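# Lift mug from peg and stand it upright

## Task

Remove the mug from the peg, set it on the table standing upright with its opening facing up, and release it so it stays there unheld.

## Robot and tools

Robot: two arms, left_arm with a five-finger left hand and right_arm with a five-finger right hand (the left is the mirror image). Base poses in the scene frame: left_arm (+0.027, +0.320, 0) m, quat_wxyz (+1.000, 0, 0, -0.025); right_arm (+0.035, -0.256, 0) m, quat_wxyz (+1.000, 0, 0, +0.005). A camera stand is fixed behind the arms. Loose objects may get a brief nudge at random.

Scene frame: origin at table-top height, halfway between the nominal bases; +x points out over the table, +y toward left_arm, +z up. Image left/right does not match arm names. Reported poses and all offsets use these axes.

Hand point: a point 0.15 m out from the wrist mounting face along the fingers and 0.05 m in front of the palm. Its +z runs along straight fingers, +y out of the palm; +x runs across the palm away from the thumb on the right hand, toward the thumb on the left hand. Straight fingertips reach 0.06-0.07 m past the point, with finger centre lines 0.06 m behind it (-y). A wrist bracket on the little-finger side juts out and can strike things. Arms track commands loosely: at rest the hand may sit 1-3 cm (up to 5 cm) off, usually low, and may sag further when carrying weight. Each step the controller limits the commanded orientation to 40 degrees from the measured one.

Row layout (28 numbers, each in [-1, 1], always both arms): left_arm dx, dy, dz, rx, ry, rz; left hand little, ring, middle, index, thumb_bend, thumb_turn; left force_limit, speed; then the same 14 for right_arm. The six pose numbers are an offset, not a pose: measured from that arm's Hand target at the start of the action or move, along scene axes, with 1.0 = 0.6 m for dx/dy/dz and 180 degrees for the rotation vector rx, ry, rz (rotation about the hand point). Every row in one action or move counts from that same start, not from the previous row. Six zeros re-requests the current Hand target; if the hand still rests short, send the remaining gap as an offset.

Hand numbers are absolute targets: fingers and thumb_bend +1 straight, -1 curled; thumb_turn +1 beside the palm, -1 opposite the fingers. Alternatively write grasp numbers a, b, c in the first three motor places and exactly 0 in the last three: a curls index and middle and bends the thumb, b curls ring and little, c swings the thumb in front of the palm; (0,0,0) is fully open. force_limit maps -1..+1 to roughly 0..10 N fingertip force (15 N for thumb motors). speed rises from nearly zero at -1 to full at +0.48 and above; use -0.94 or lower for a soft grip. There is no 'no change' value: to keep a hand as it is, resend the eight numbers last executed for it (before any, use its hand_measured plus hand_force_limit and hand_speed). With the thumb turned in, the hand holds objects about 0.035-0.065 m thick, or a handle down to about 0.025 m. To tighten, raise force_limit and send a target more closed than hand_measured; to loosen, send one more open.

Tools:
execute_actions(actions, cameras): actions is a list of actions; each action is a table of up to 15 rows, one per 1/30 s step, the last row held if fewer. cameras: list of names, ["all"], or []; default shows all only when actions is empty.
move(target, speed, blend, blocking, cameras): target is one 28-number row or a list of up to 15 rows, all offsets from the same starting Hand targets. Hand points travel straight lines, ignoring obstacles and each other, for at most 10 s. speed in m/s, 0.002-4.3, default 0.25 (turn rate twice that in rad/s), one value or one per target. blend in metres rounds corners in a list; 0 stops at each. blocking=false returns after about 0.5 s while motion continues. Faster moves stray more and hit harder. Avoid paths passing near an arm's own base.
wait(seconds 0-10, cameras); stop(cameras) brakes a running move; zoom_image(camera, region [x0, y0, x1, y1] pixels, at most 504x504, from the latest image); show_instructions(); finished_scene(scene=1) ends the scene for good.
Cameras: cam_head_left, cam_head_right, cam_high, cam_left_wrist, cam_right_wrist, each 672x504.

Results: end_effector_position (m) and end_effector_quat_wxyz per arm in the scene frame; Hand target (the base for the next offsets); joint positions, velocities, torques; hand_measured, hand_stopped_by (moving, target, force, stalled, fault) and hand_load_n (fingertip newtons, positive pushing open; near 0 after a grip is lost), each in motor order; hand_force_limit, hand_speed. Moves add a 'move:' line: done, off_target, moving, held or fault, plus limits=paced (pose clipped) or limits=held (steps withheld). Neither done nor off_target tells you about contact. A MOTOR HOT line warns of overheating; an OVER-TEMPERATURE FAULT drops the arm for 30-60 s.

Avoid: any contact or squeezing between the two arms or hands; fast impacts with the table, peg or stand; dropping the mug or releasing it while moving; letting anything leave the table; overloading fingers with hard pushes, twists or fast swings; long holds with a stretched arm or pushing toward unreachable poses (heat). An arm stuck against something keeps pressing until you command it back past its current position.

Each tool is called after "Emit:" as name(argument=value, ...) on one line, values as JSON.

Reference images:

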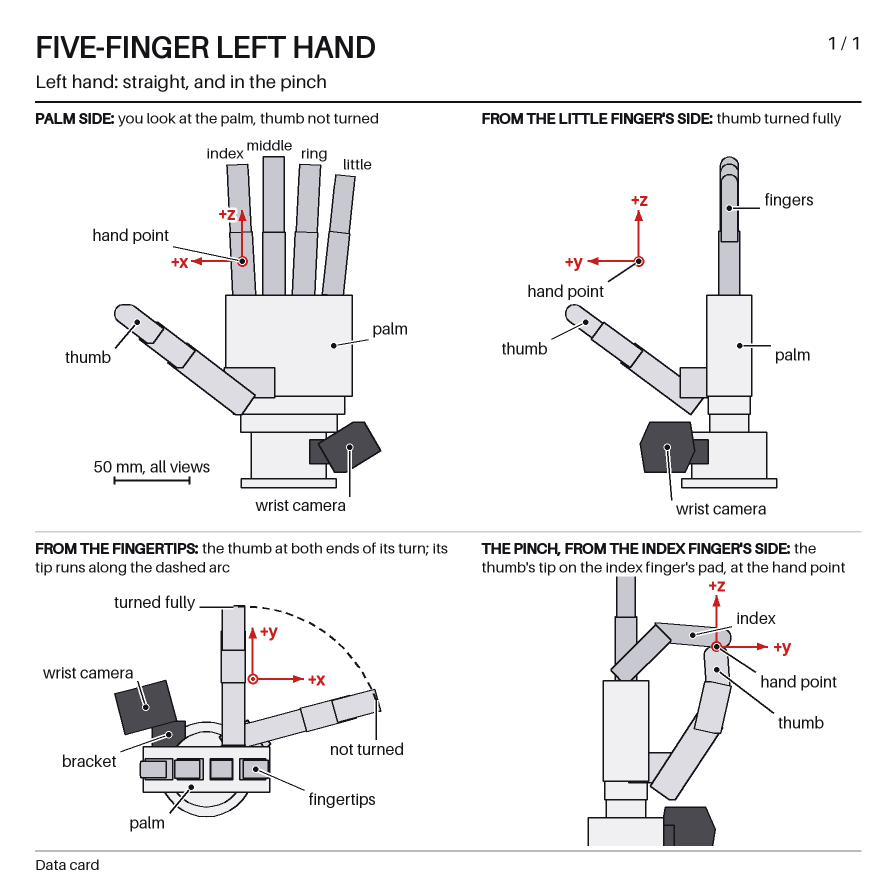

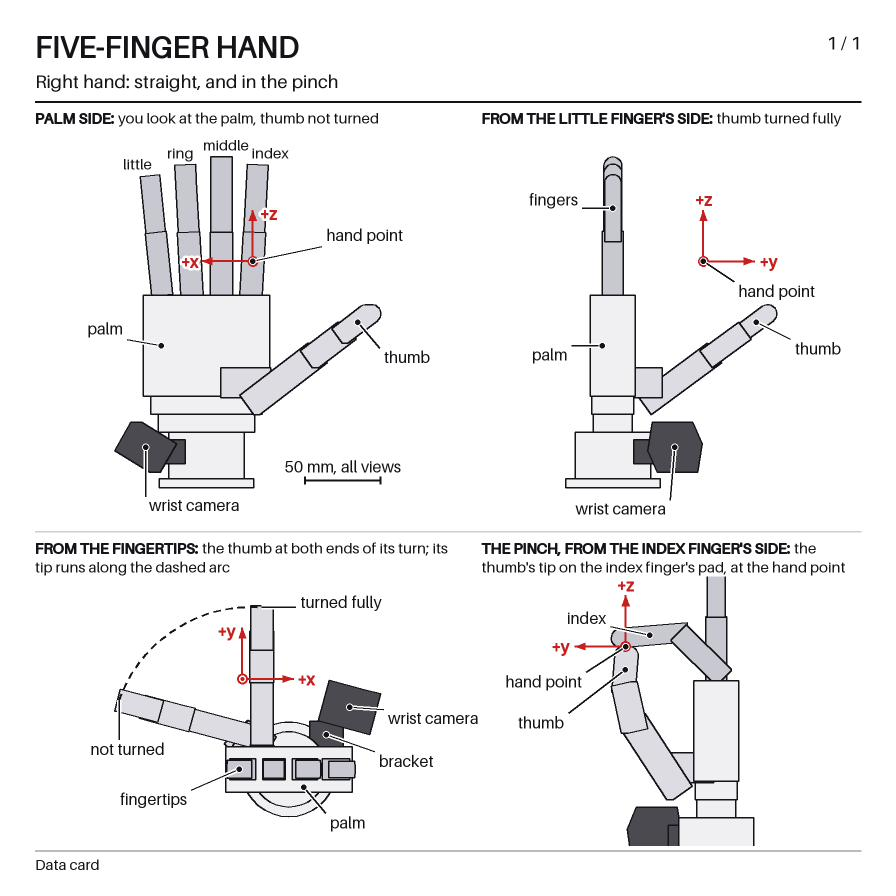

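## Session

Emit:
execute_actions(actions=[])

Scene clock: 0.00 s.
left_arm: end_effector_position=(+0.5774, +0.2697, +0.2645) hand_measured=(+1.000, +1.000, +1.000, +1.000, +1.000, +1.000) hand_load_n=(+0.0, +0.0, +0.0, +0.0, +0.0, +0.0) hand_stopped_by=(target, target, target, target, target, target) hand_force_limit=0.00 hand_speed=-0.80 end_effector_quat_wxyz=(+0.701, -0.017, +0.708, +0.085) | right_arm: end_effector_position=(+0.4714, -0.3812, +0.1863) hand_measured=(+1.000, +1.000, +1.000, +1.000, +1.000, +1.000) hand_load_n=(+0.0, +0.0, +0.0, +0.0, +0.0, +0.0) hand_stopped_by=(target, target, target, target, target, target) hand_force_limit=0.00 hand_speed=-0.80 end_effector_quat_wxyz=(+0.258, +0.070, +0.795, -0.544)
Joint positions: left_arm=[-0.315 1.363 0.734 0.626 -0.51 1.666] | right_arm=[0.055 1.158 0.674 -0.302 1.171 1.275]
Joint velocities: within noise
Joint torques (N m): no reading
Heat: left arm: hottest waist 24 °C; right arm: hottest elbow 23 °C.
Hand target: left_arm +0.5833, +0.2674, +0.2818; +0.713, -0.023, +0.696, +0.081 | right_arm +0.4774, -0.3807, +0.1933; +0.264, +0.074, +0.794, -0.543

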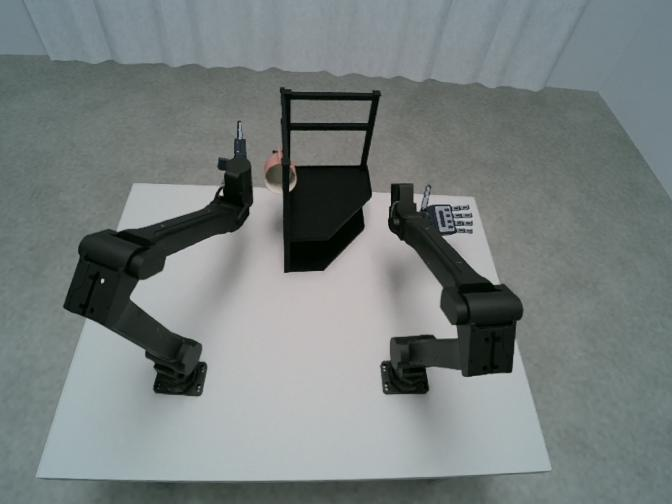

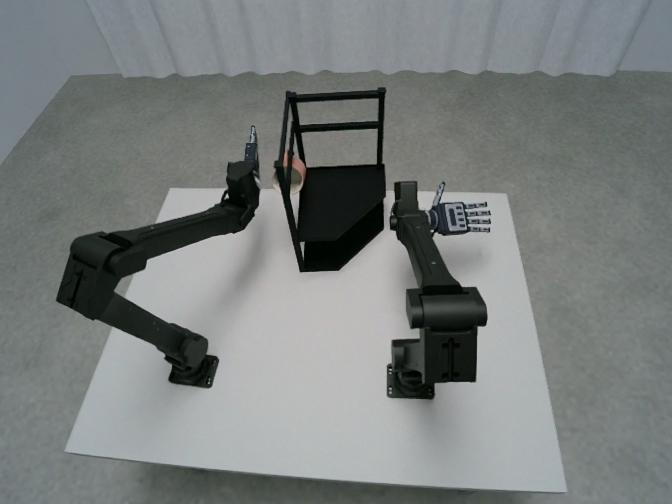

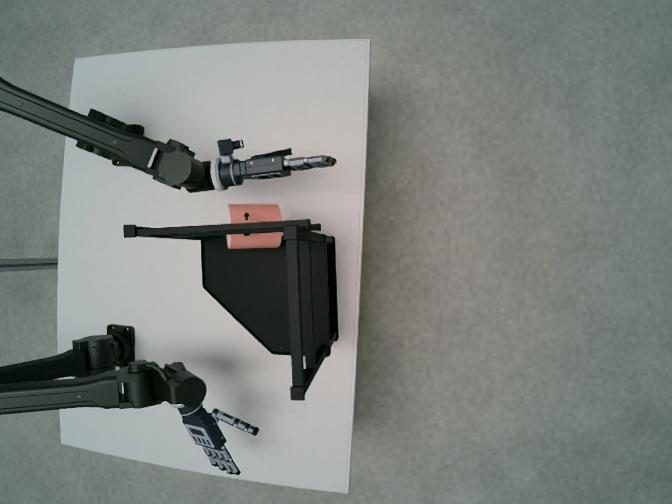

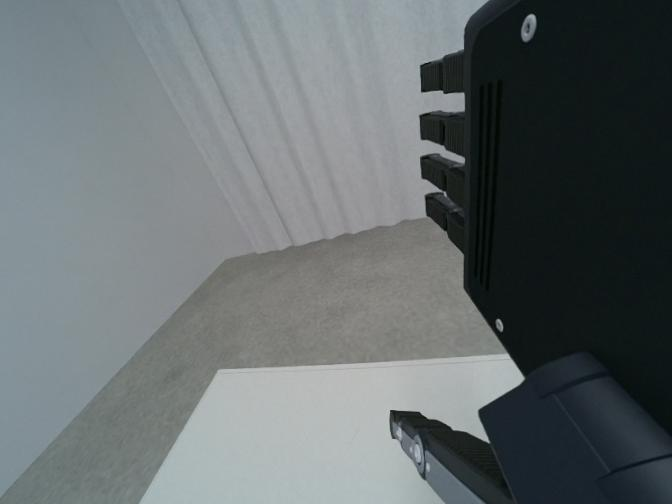

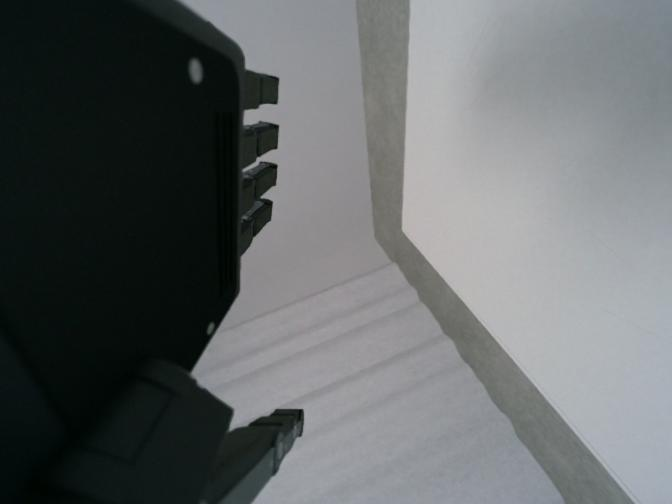

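Emit:
zoom_image(camera="cam_head_left", region=[200, 70, 420, 290])

Emit:
zoom_image(camera="cam_head_right", region=[200, 70, 420, 290])

Emit:
zoom_image(camera="cam_high", region=[110, 120, 370, 420])

Scaled by 2.291 from the camera's 672x504 image, which has a finer 960x720 frame.

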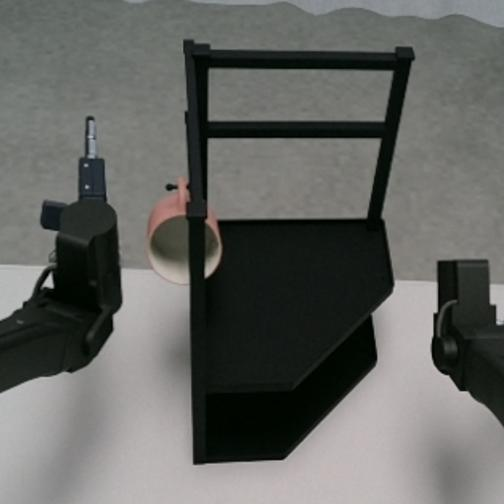

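Scaled by 2.291 from the camera's 672x504 image, which has a finer 960x720 frame.

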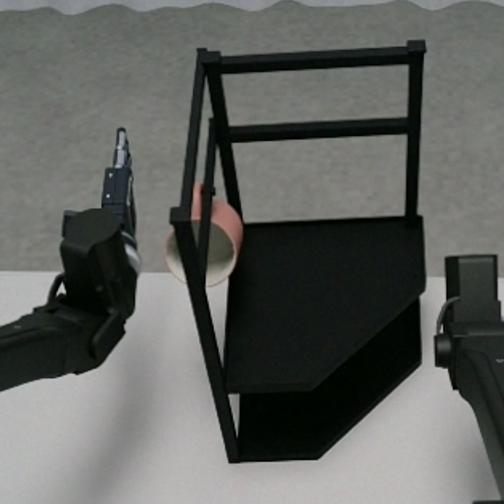

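Scaled by 1.680 from the camera's 672x504 image, which has a finer 960x720 frame.

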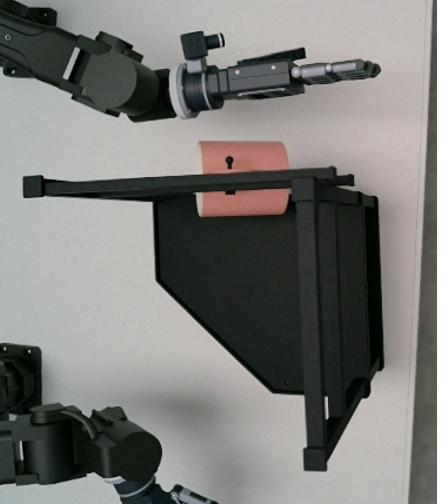

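Emit:
zoom_image(camera="cam_head_left", region=[250, 80, 330, 210])

Emit:
zoom_image(camera="cam_head_right", region=[250, 80, 330, 210])

Emit:
zoom_image(camera="cam_high", region=[210, 190, 310, 265])

Scaled by 3.877 from the camera's 672x504 image, which has a finer 960x720 frame.

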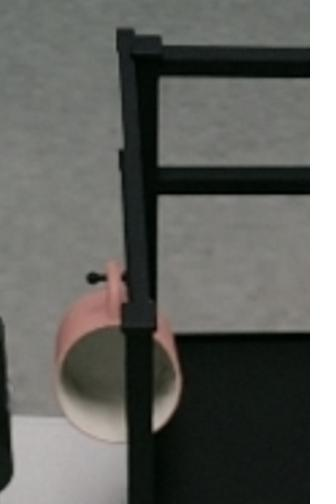

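Scaled by 3.877 from the camera's 672x504 image, which has a finer 960x720 frame.

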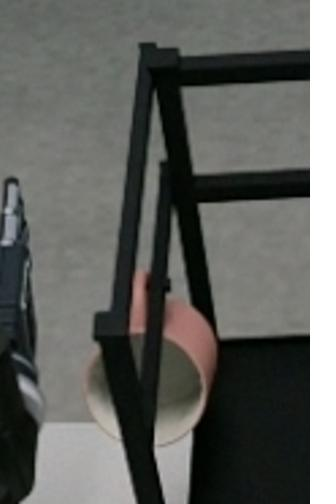

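Scaled by 5.040 from the camera's 672x504 image, which has a finer 960x720 frame.

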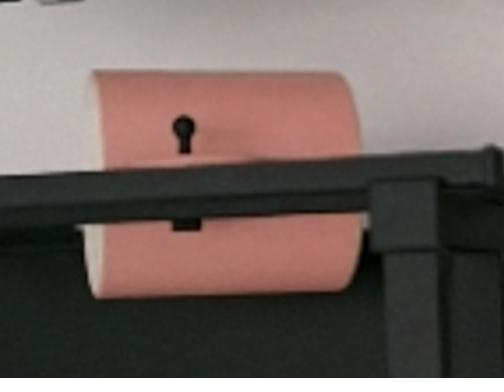

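Emit:
zoom_image(camera="cam_high", region=[40, 40, 240, 190])

Emit:
zoom_image(camera="cam_high", region=[40, 300, 240, 450])

Emit:
zoom_image(camera="cam_head_left", region=[40, 200, 270, 420])

Scaled by 2.520 from the camera's 672x504 image, which has a finer 960x720 frame.

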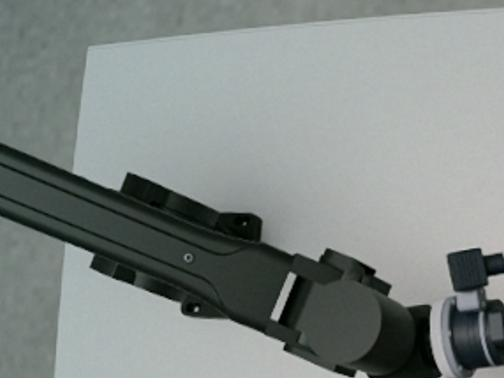

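Scaled by 2.520 from the camera's 672x504 image, which has a finer 960x720 frame.

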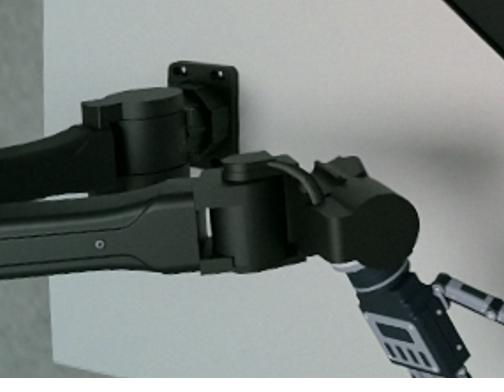

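Scaled by 2.191 from the camera's 672x504 image, which has a finer 960x720 frame.

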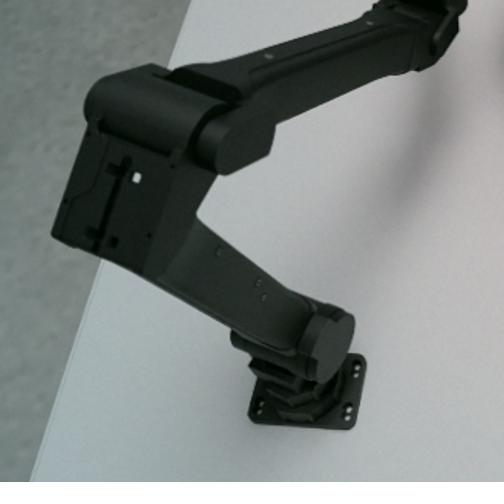

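Emit:
move(target=[-0.272, -0.029, 0.047, -0.24, 0.032, -0.4256, -0.9, -0.9, 0.05, 0.05, 1, -1, 0, -0.2, 0,0,0,0,0,0, 1,1,1,1,1,1,0,-0.8], speed=0.2, cameras=["all"])

Scene clock: 425.47 s.
left_arm: end_effector_position=(+0.4198, +0.2465, +0.3106) hand_measured=(-0.900, -0.900, +0.050, +0.050, +1.000, -1.000) hand_load_n=(+0.0, +0.0, +0.0, +0.0, +0.0, +0.0) hand_stopped_by=(target, target, target, target, target, target) hand_force_limit=0.00 hand_speed=-0.20 end_effector_quat_wxyz=(+0.524, +0.146, +0.608, -0.578) | right_arm: end_effector_position=(+0.4714, -0.3812, +0.1863) hand_measured=(+1.000, +1.000, +1.000, +1.000, +1.000, +1.000) hand_load_n=(+0.0, +0.0, -0.5, +0.0, +0.0, +0.0) hand_stopped_by=(target, target, target, target, target, target) hand_force_limit=0.00 hand_speed=-0.80 end_effector_quat_wxyz=(+0.258, +0.070, +0.795, -0.544)
Joint positions: left_arm=[0.372 1.168 0.498 1.571 1.289 0.09] | right_arm=[0.055 1.158 0.674 -0.302 1.171 1.275]
Joint torques (N m): left_arm=[1.14 -4.37 6.02 1.1 -0.73 -0.07] | right_arm=[-0.38 -6.59 9.81 0.98 0.52 -0.04]
Heat: left arm: hottest elbow 37 °C; right arm: hottest elbow 32 °C.
Hand target: left_arm +0.4201, +0.2500, +0.3099; +0.521, +0.165, +0.574, -0.609 | right_arm +0.4774, -0.3807, +0.1933; +0.264, +0.074, +0.794, -0.543
Off the commanded pose: left_arm 0.004 m, 6 deg | right_arm 0.009 m, 1 deg.
joint sent to its limit (left arm) — joint 4 (wrist pitch), upper limit. The joint targets are off in orientation, not in position.
move: off_target (left_arm)

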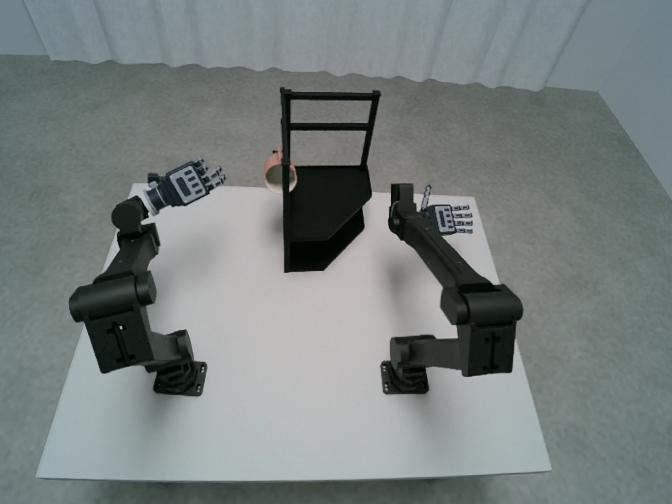

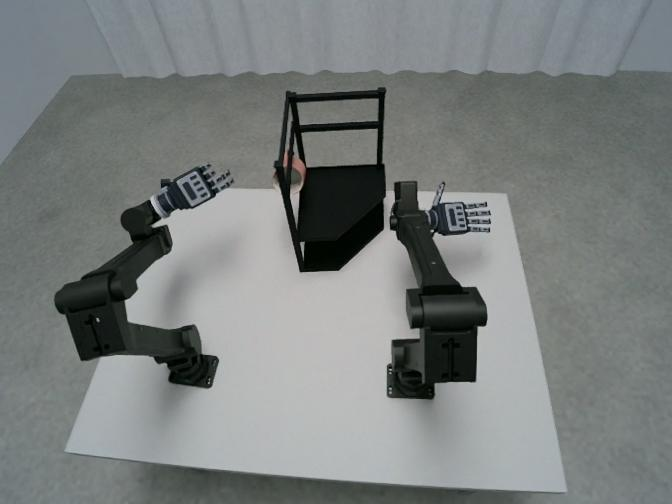

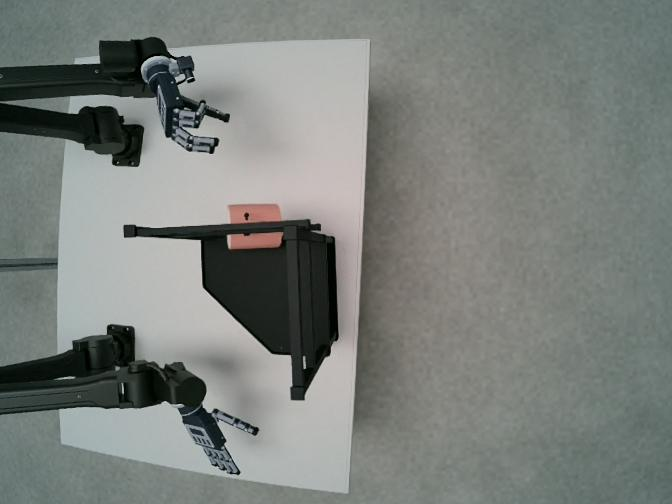

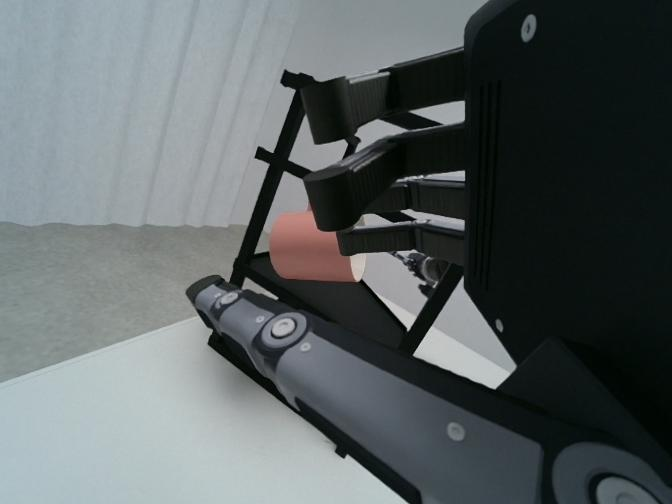

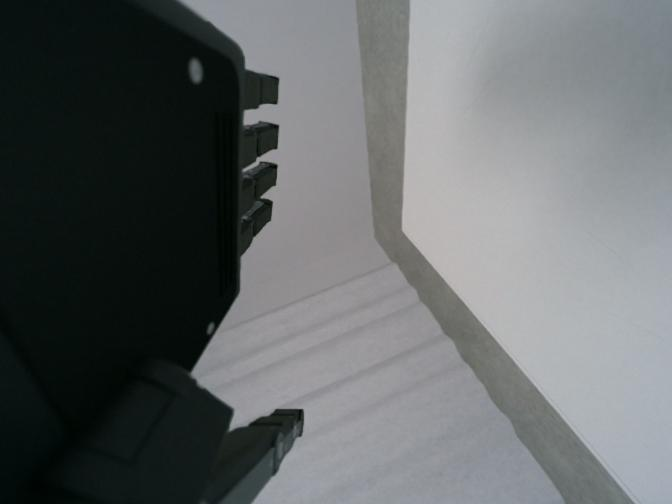

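Emit:
move(target=[0.0115, -0.1517, -0.0915, 0, 0, 0, -0.9, -0.9, 0.05, 0.05, 1, -1, 0, -0.2, 0,0,0,0,0,0, 1,1,1,1,1,1,0,-0.8], speed=0.15, cameras=["all"])

Scene clock: 432.93 s.
left_arm: end_effector_position=(+0.4276, +0.1616, +0.2550) hand_measured=(-0.900, -0.900, +0.050, +0.050, +1.000, -1.000) hand_load_n=(+0.0, +0.5, +0.0, +0.0, +0.5, +0.0) hand_stopped_by=(target, target, target, target, target, target) hand_force_limit=0.00 hand_speed=-0.20 end_effector_quat_wxyz=(+0.518, +0.159, +0.578, -0.610) | right_arm: end_effector_position=(+0.4714, -0.3812, +0.1863) hand_measured=(+1.000, +1.000, +1.000, +1.000, +1.000, +1.000) hand_load_n=(+0.0, +0.0, +0.0, +0.0, +0.0, +0.0) hand_stopped_by=(target, target, target, target, target, target) hand_force_limit=0.00 hand_speed=-0.80 end_effector_quat_wxyz=(+0.258, +0.070, +0.795, -0.544)
Joint positions: left_arm=[0.094 1.319 0.406 1.571 1.091 0.372] | right_arm=[0.055 1.158 0.674 -0.302 1.171 1.275]
Joint torques (N m): left_arm=[-0.09 -5.25 5.07 1.36 -0.5 0.11] | right_arm=[-0.15 -6.59 9.83 0.96 0.53 -0.04]
Heat: left arm: hottest elbow 35 °C; right arm: hottest elbow 32 °C.
Hand target: left_arm +0.4271, +0.1590, +0.2550; +0.521, +0.165, +0.574, -0.609 | right_arm +0.4774, -0.3807, +0.1933; +0.264, +0.074, +0.794, -0.543
Off the commanded pose: left_arm 0.003 m, 1 deg | right_arm 0.009 m, 1 deg.
move: done

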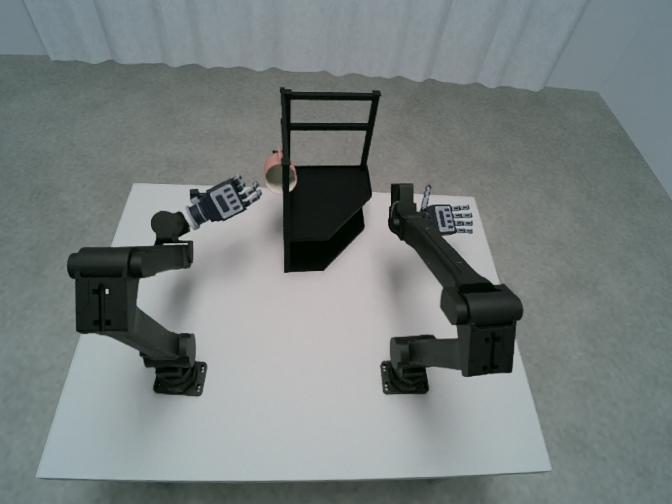

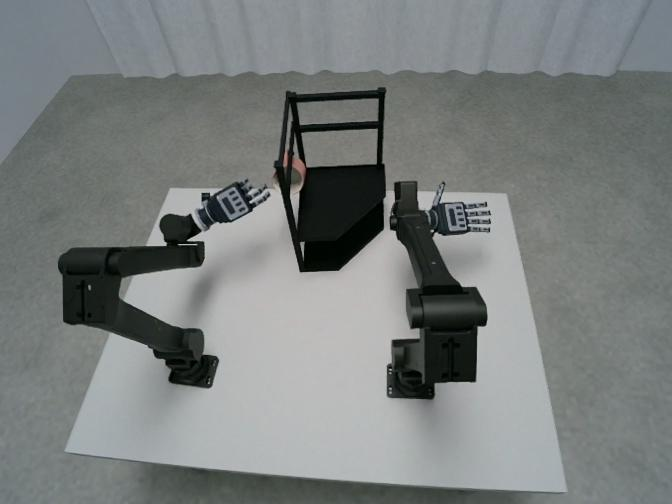

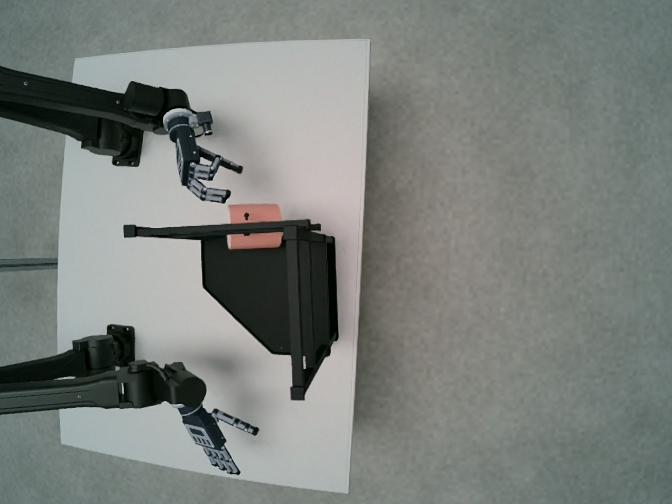

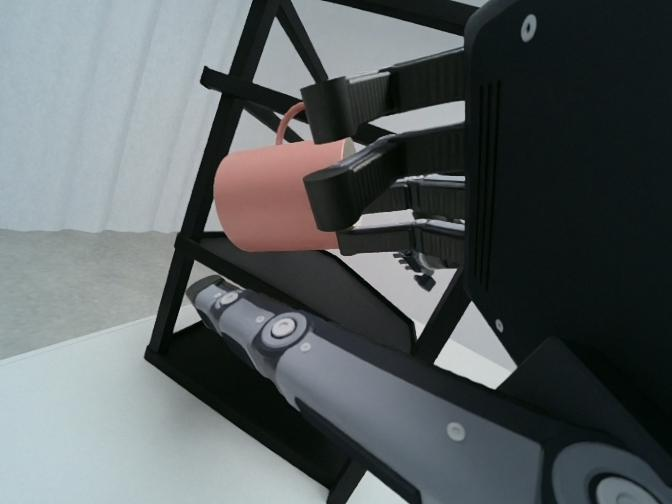

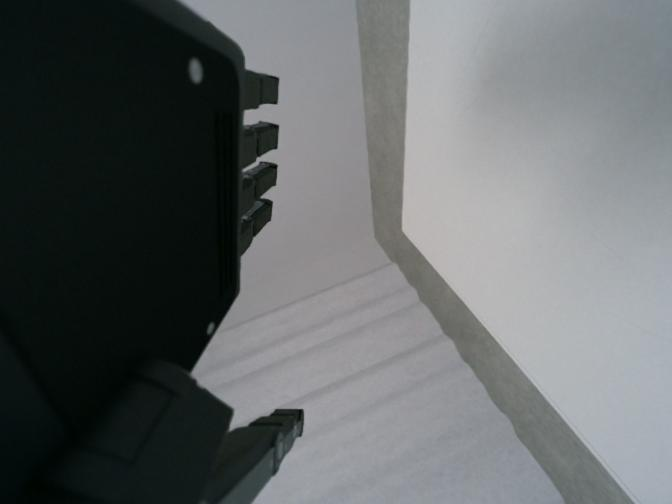

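Emit:
zoom_image(camera="cam_left_wrist", region=[140, 0, 500, 340])

Emit:
zoom_image(camera="cam_high", region=[150, 90, 330, 260])

Emit:
zoom_image(camera="cam_head_right", region=[190, 130, 320, 240])

Emit:
zoom_image(camera="cam_head_left", region=[190, 130, 320, 240])

Scaled by 1.400 from the camera's 672x504 image, which has a finer 960x720 frame.

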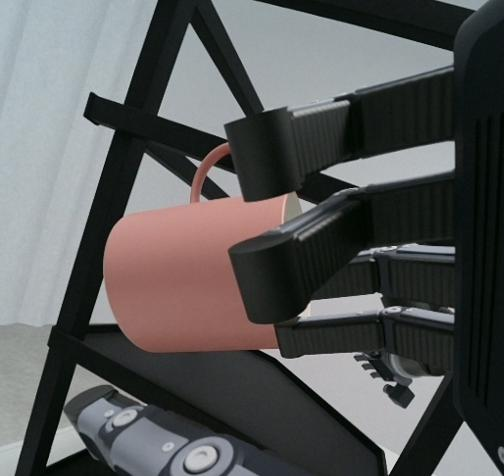

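Scaled by 2.800 from the camera's 672x504 image, which has a finer 960x720 frame.

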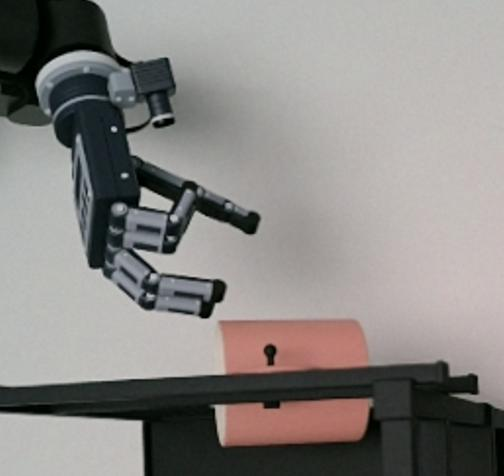

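Scaled by 3.877 from the camera's 672x504 image, which has a finer 960x720 frame.

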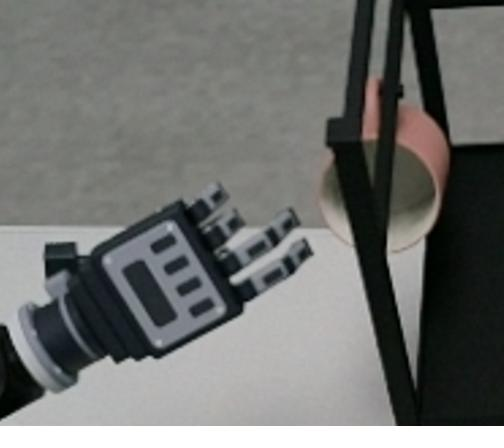

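Scaled by 3.877 from the camera's 672x504 image, which has a finer 960x720 frame.

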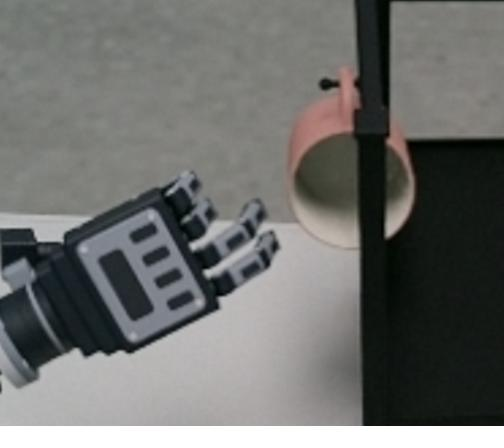

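Emit:
move(target=[-0.0005, -0.0462, 0.032, 0, 0, 0, -0.9, -0.9, 0.05, 0.05, 1, -1, 0, -0.2, 0,0,0,0,0,0, 1,1,1,1,1,1,0,-0.8], speed=0.08, cameras=["cam_head_left","cam_head_right","cam_high","cam_left_wrist"])

Emit:
zoom_image(camera="cam_left_wrist", region=[140, 0, 500, 340])

Emit:
zoom_image(camera="cam_high", region=[190, 150, 310, 260])

Emit:
zoom_image(camera="cam_head_right", region=[220, 130, 320, 220])

Emit:
zoom_image(camera="cam_head_left", region=[220, 130, 320, 220])

Scene clock: 460.33 s.
left_arm: end_effector_position=(+0.4244, +0.1341, +0.2639) hand_measured=(-0.900, -0.900, +0.050, +0.050, +1.000, -1.000) hand_load_n=(+0.0, +0.0, +0.0, +0.0, +0.0, +0.0) hand_stopped_by=(target, target, target, target, target, target) hand_force_limit=0.00 hand_speed=-0.20 end_effector_quat_wxyz=(+0.515, +0.156, +0.581, -0.611) | right_arm: end_effector_position=(+0.4714, -0.3812, +0.1863) hand_measured=(+1.000, +1.000, +1.000, +1.000, +1.000, +1.000) hand_load_n=(+0.0, +0.0, +0.0, +0.0, +0.0, -0.5) hand_stopped_by=(target, target, target, target, target, target) hand_force_limit=0.00 hand_speed=-0.80 end_effector_quat_wxyz=(+0.258, +0.070, +0.795, -0.544)
Joint positions: left_arm=[-0.003 1.235 0.406 1.379 1.012 0.483] | right_arm=[0.055 1.158 0.674 -0.302 1.171 1.275]
Joint torques (N m): left_arm=[-0.09 -6.24 6.9 0.66 -0.39 0.11] | right_arm=[-0.38 -6.53 9.81 0.98 0.52 -0.04]
Heat: left arm: hottest elbow 32 °C; right arm: hottest elbow 32 °C.
Hand target: left_arm +0.4268, +0.1313, +0.2742; +0.521, +0.165, +0.574, -0.609 | right_arm +0.4774, -0.3807, +0.1933; +0.264, +0.074, +0.794, -0.543
Off the commanded pose: left_arm 0.011 m, 1 deg | right_arm 0.009 m, 1 deg.
move: off_target (left_arm)
Images, in order (width x height): cam_head_left 672x504, cam_head_right 672x504, cam_high 672x504, cam_left_wrist 672x504.

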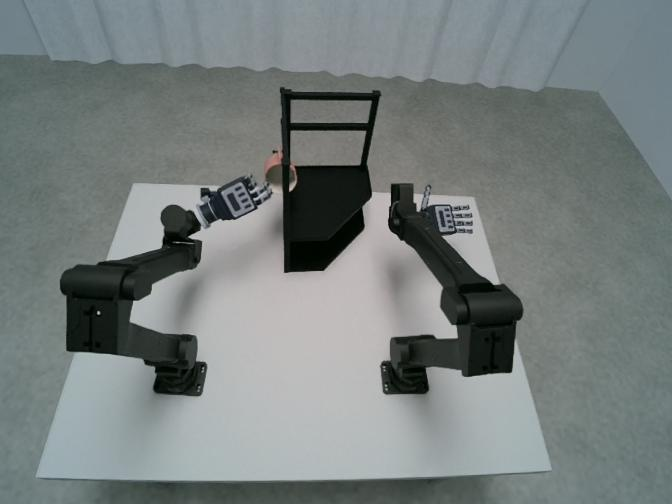

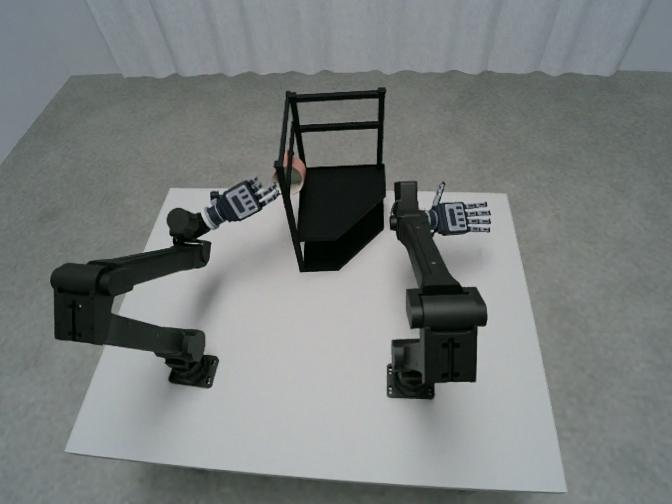

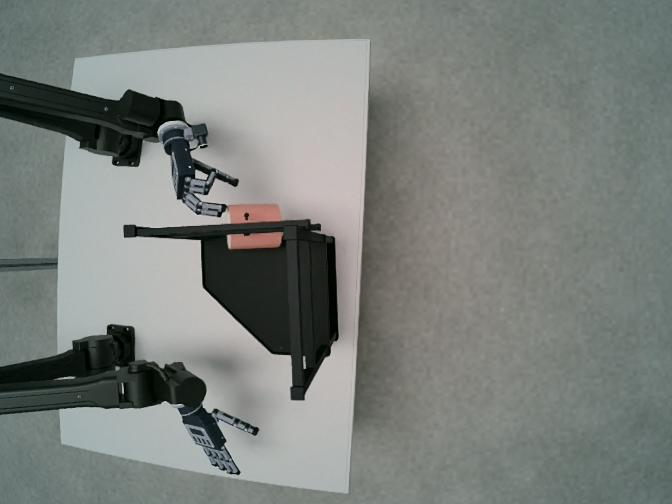

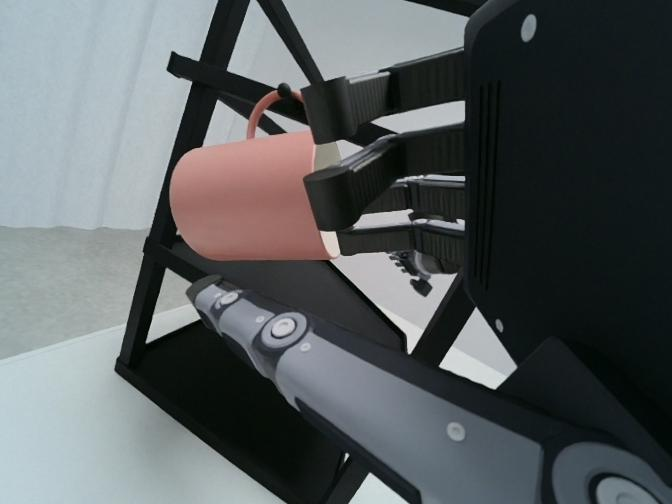

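Scaled by 1.400 from the camera's 672x504 image, which has a finer 960x720 frame.

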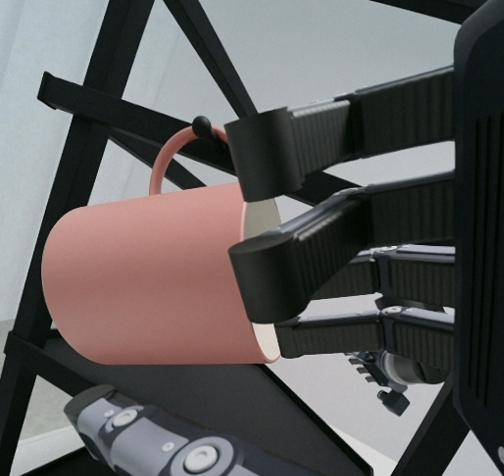

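Scaled by 4.200 from the camera's 672x504 image, which has a finer 960x720 frame.

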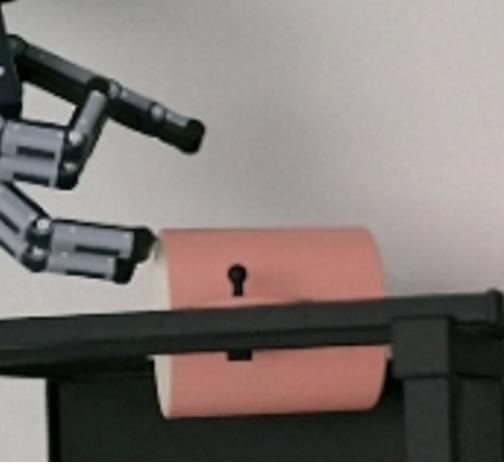

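Scaled by 5.040 from the camera's 672x504 image, which has a finer 960x720 frame.

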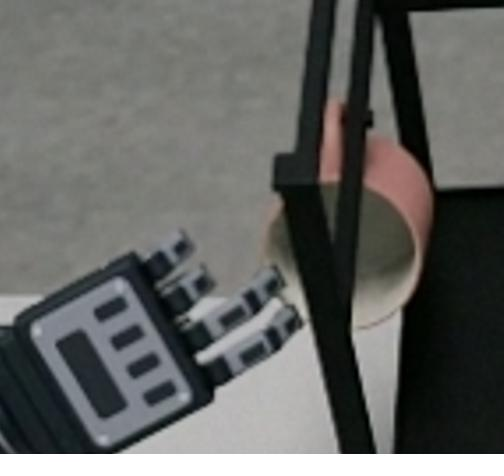

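Scaled by 5.040 from the camera's 672x504 image, which has a finer 960x720 frame.

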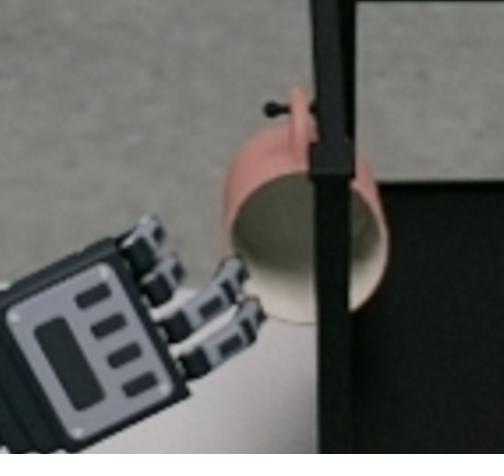

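Emit:
move(target=[0.0182, -0.0148, 0.0073, 0, 0, 0, -0.9, -0.9, 0.05, 0.05, 1, -1, 0, -0.2, 0,0,0,0,0,0, 1,1,1,1,1,1,0,-0.8], speed=0.06, cameras=["cam_head_left","cam_head_right","cam_high","cam_left_wrist"])

Emit:
zoom_image(camera="cam_left_wrist", region=[140, 0, 500, 340])

Emit:
zoom_image(camera="cam_high", region=[190, 150, 310, 260])

Emit:
zoom_image(camera="cam_head_left", region=[220, 130, 320, 220])

Scene clock: 498.40 s.
left_arm: end_effector_position=(+0.4253, +0.1264, +0.2589) hand_measured=(-0.900, -0.900, +0.050, +0.050, +1.000, -1.000) hand_load_n=(+0.0, +0.0, +0.0, -0.5, +0.0, +0.0) hand_stopped_by=(target, target, target, target, target, target) hand_force_limit=0.00 hand_speed=-0.20 end_effector_quat_wxyz=(+0.509, +0.151, +0.586, -0.612) | right_arm: end_effector_position=(+0.4714, -0.3812, +0.1863) hand_measured=(+1.000, +1.000, +1.000, +1.000, +1.000, +1.000) hand_load_n=(+0.0, +0.0, +0.0, +0.0, +0.0, +0.0) hand_stopped_by=(target, target, target, target, target, target) hand_force_limit=0.00 hand_speed=-0.80 end_effector_quat_wxyz=(+0.258, +0.070, +0.795, -0.544)
Joint positions: left_arm=[-0.029 1.235 0.406 1.338 0.989 0.509] | right_arm=[0.055 1.158 0.674 -0.302 1.171 1.275]
Joint torques (N m): left_arm=[0.09 -5.3 9.09 0.75 -0.35 0.11] | right_arm=[-0.32 -6.48 9.8 0.95 0.52 -0.03]
Heat: left arm: hottest elbow 31 °C; right arm: hottest elbow 32 °C.
Hand target: left_arm +0.4377, +0.1224, +0.2786; +0.521, +0.165, +0.574, -0.609 | right_arm +0.4774, -0.3807, +0.1933; +0.264, +0.074, +0.794, -0.543
Off the commanded pose: left_arm 0.024 m, 3 deg | right_arm 0.009 m, 1 deg.
move: off_target (left_arm)
Images, in order (width x height): cam_head_left 672x504, cam_head_right 672x504, cam_high 672x504, cam_left_wrist 672x504.

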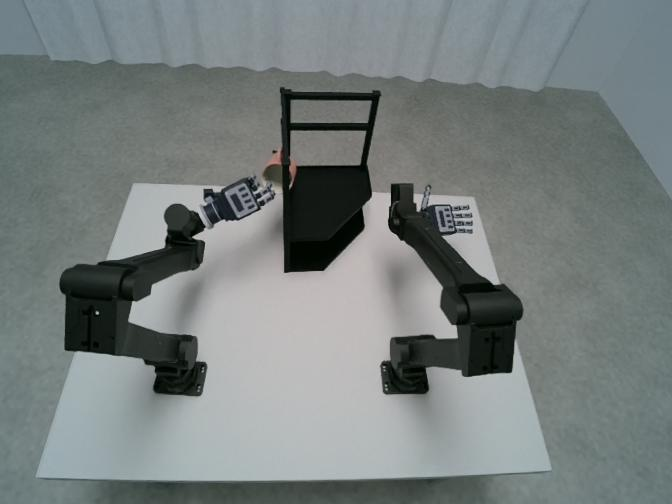

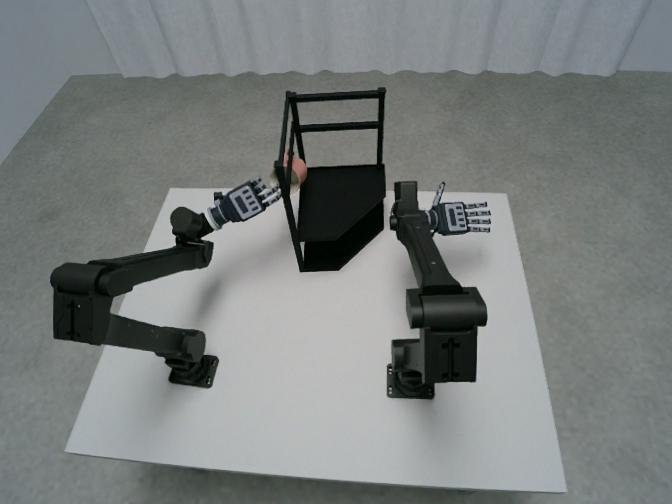

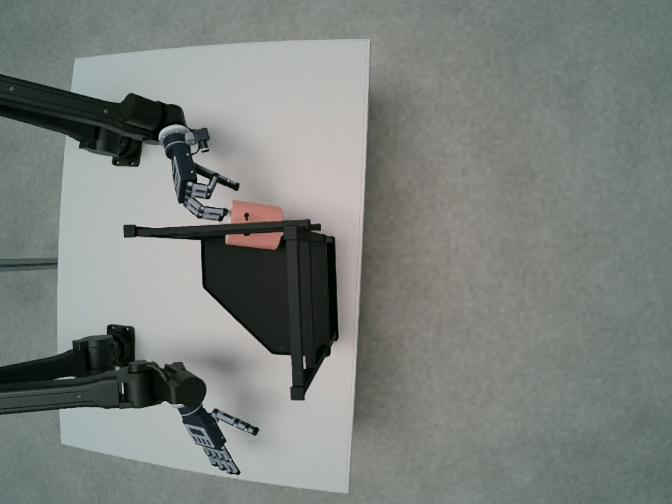

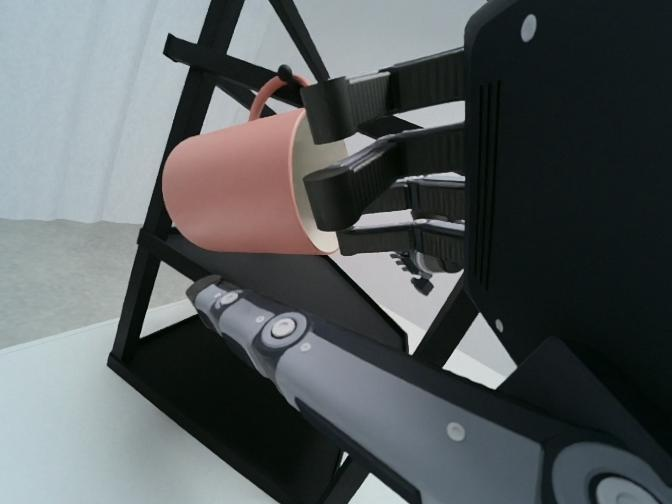

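Scaled by 1.400 from the camera's 672x504 image, which has a finer 960x720 frame.

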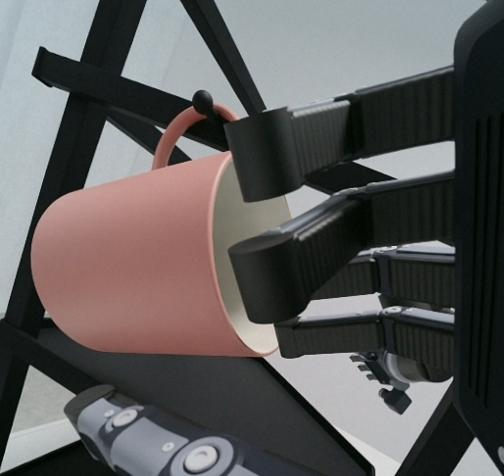

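Scaled by 4.200 from the camera's 672x504 image, which has a finer 960x720 frame.

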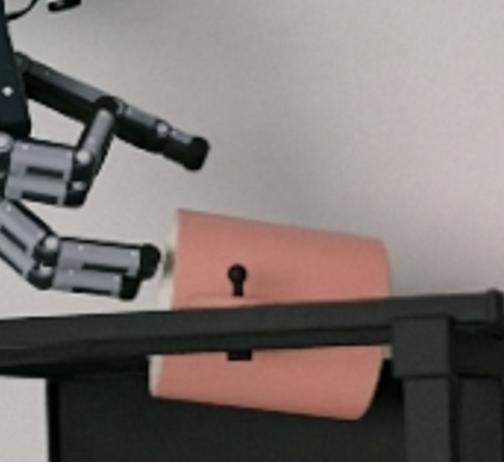

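Scaled by 5.040 from the camera's 672x504 image, which has a finer 960x720 frame.

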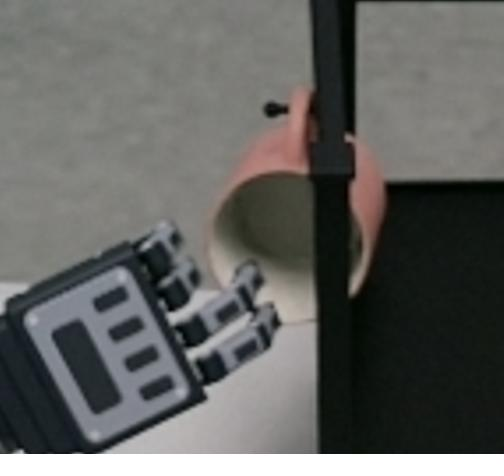

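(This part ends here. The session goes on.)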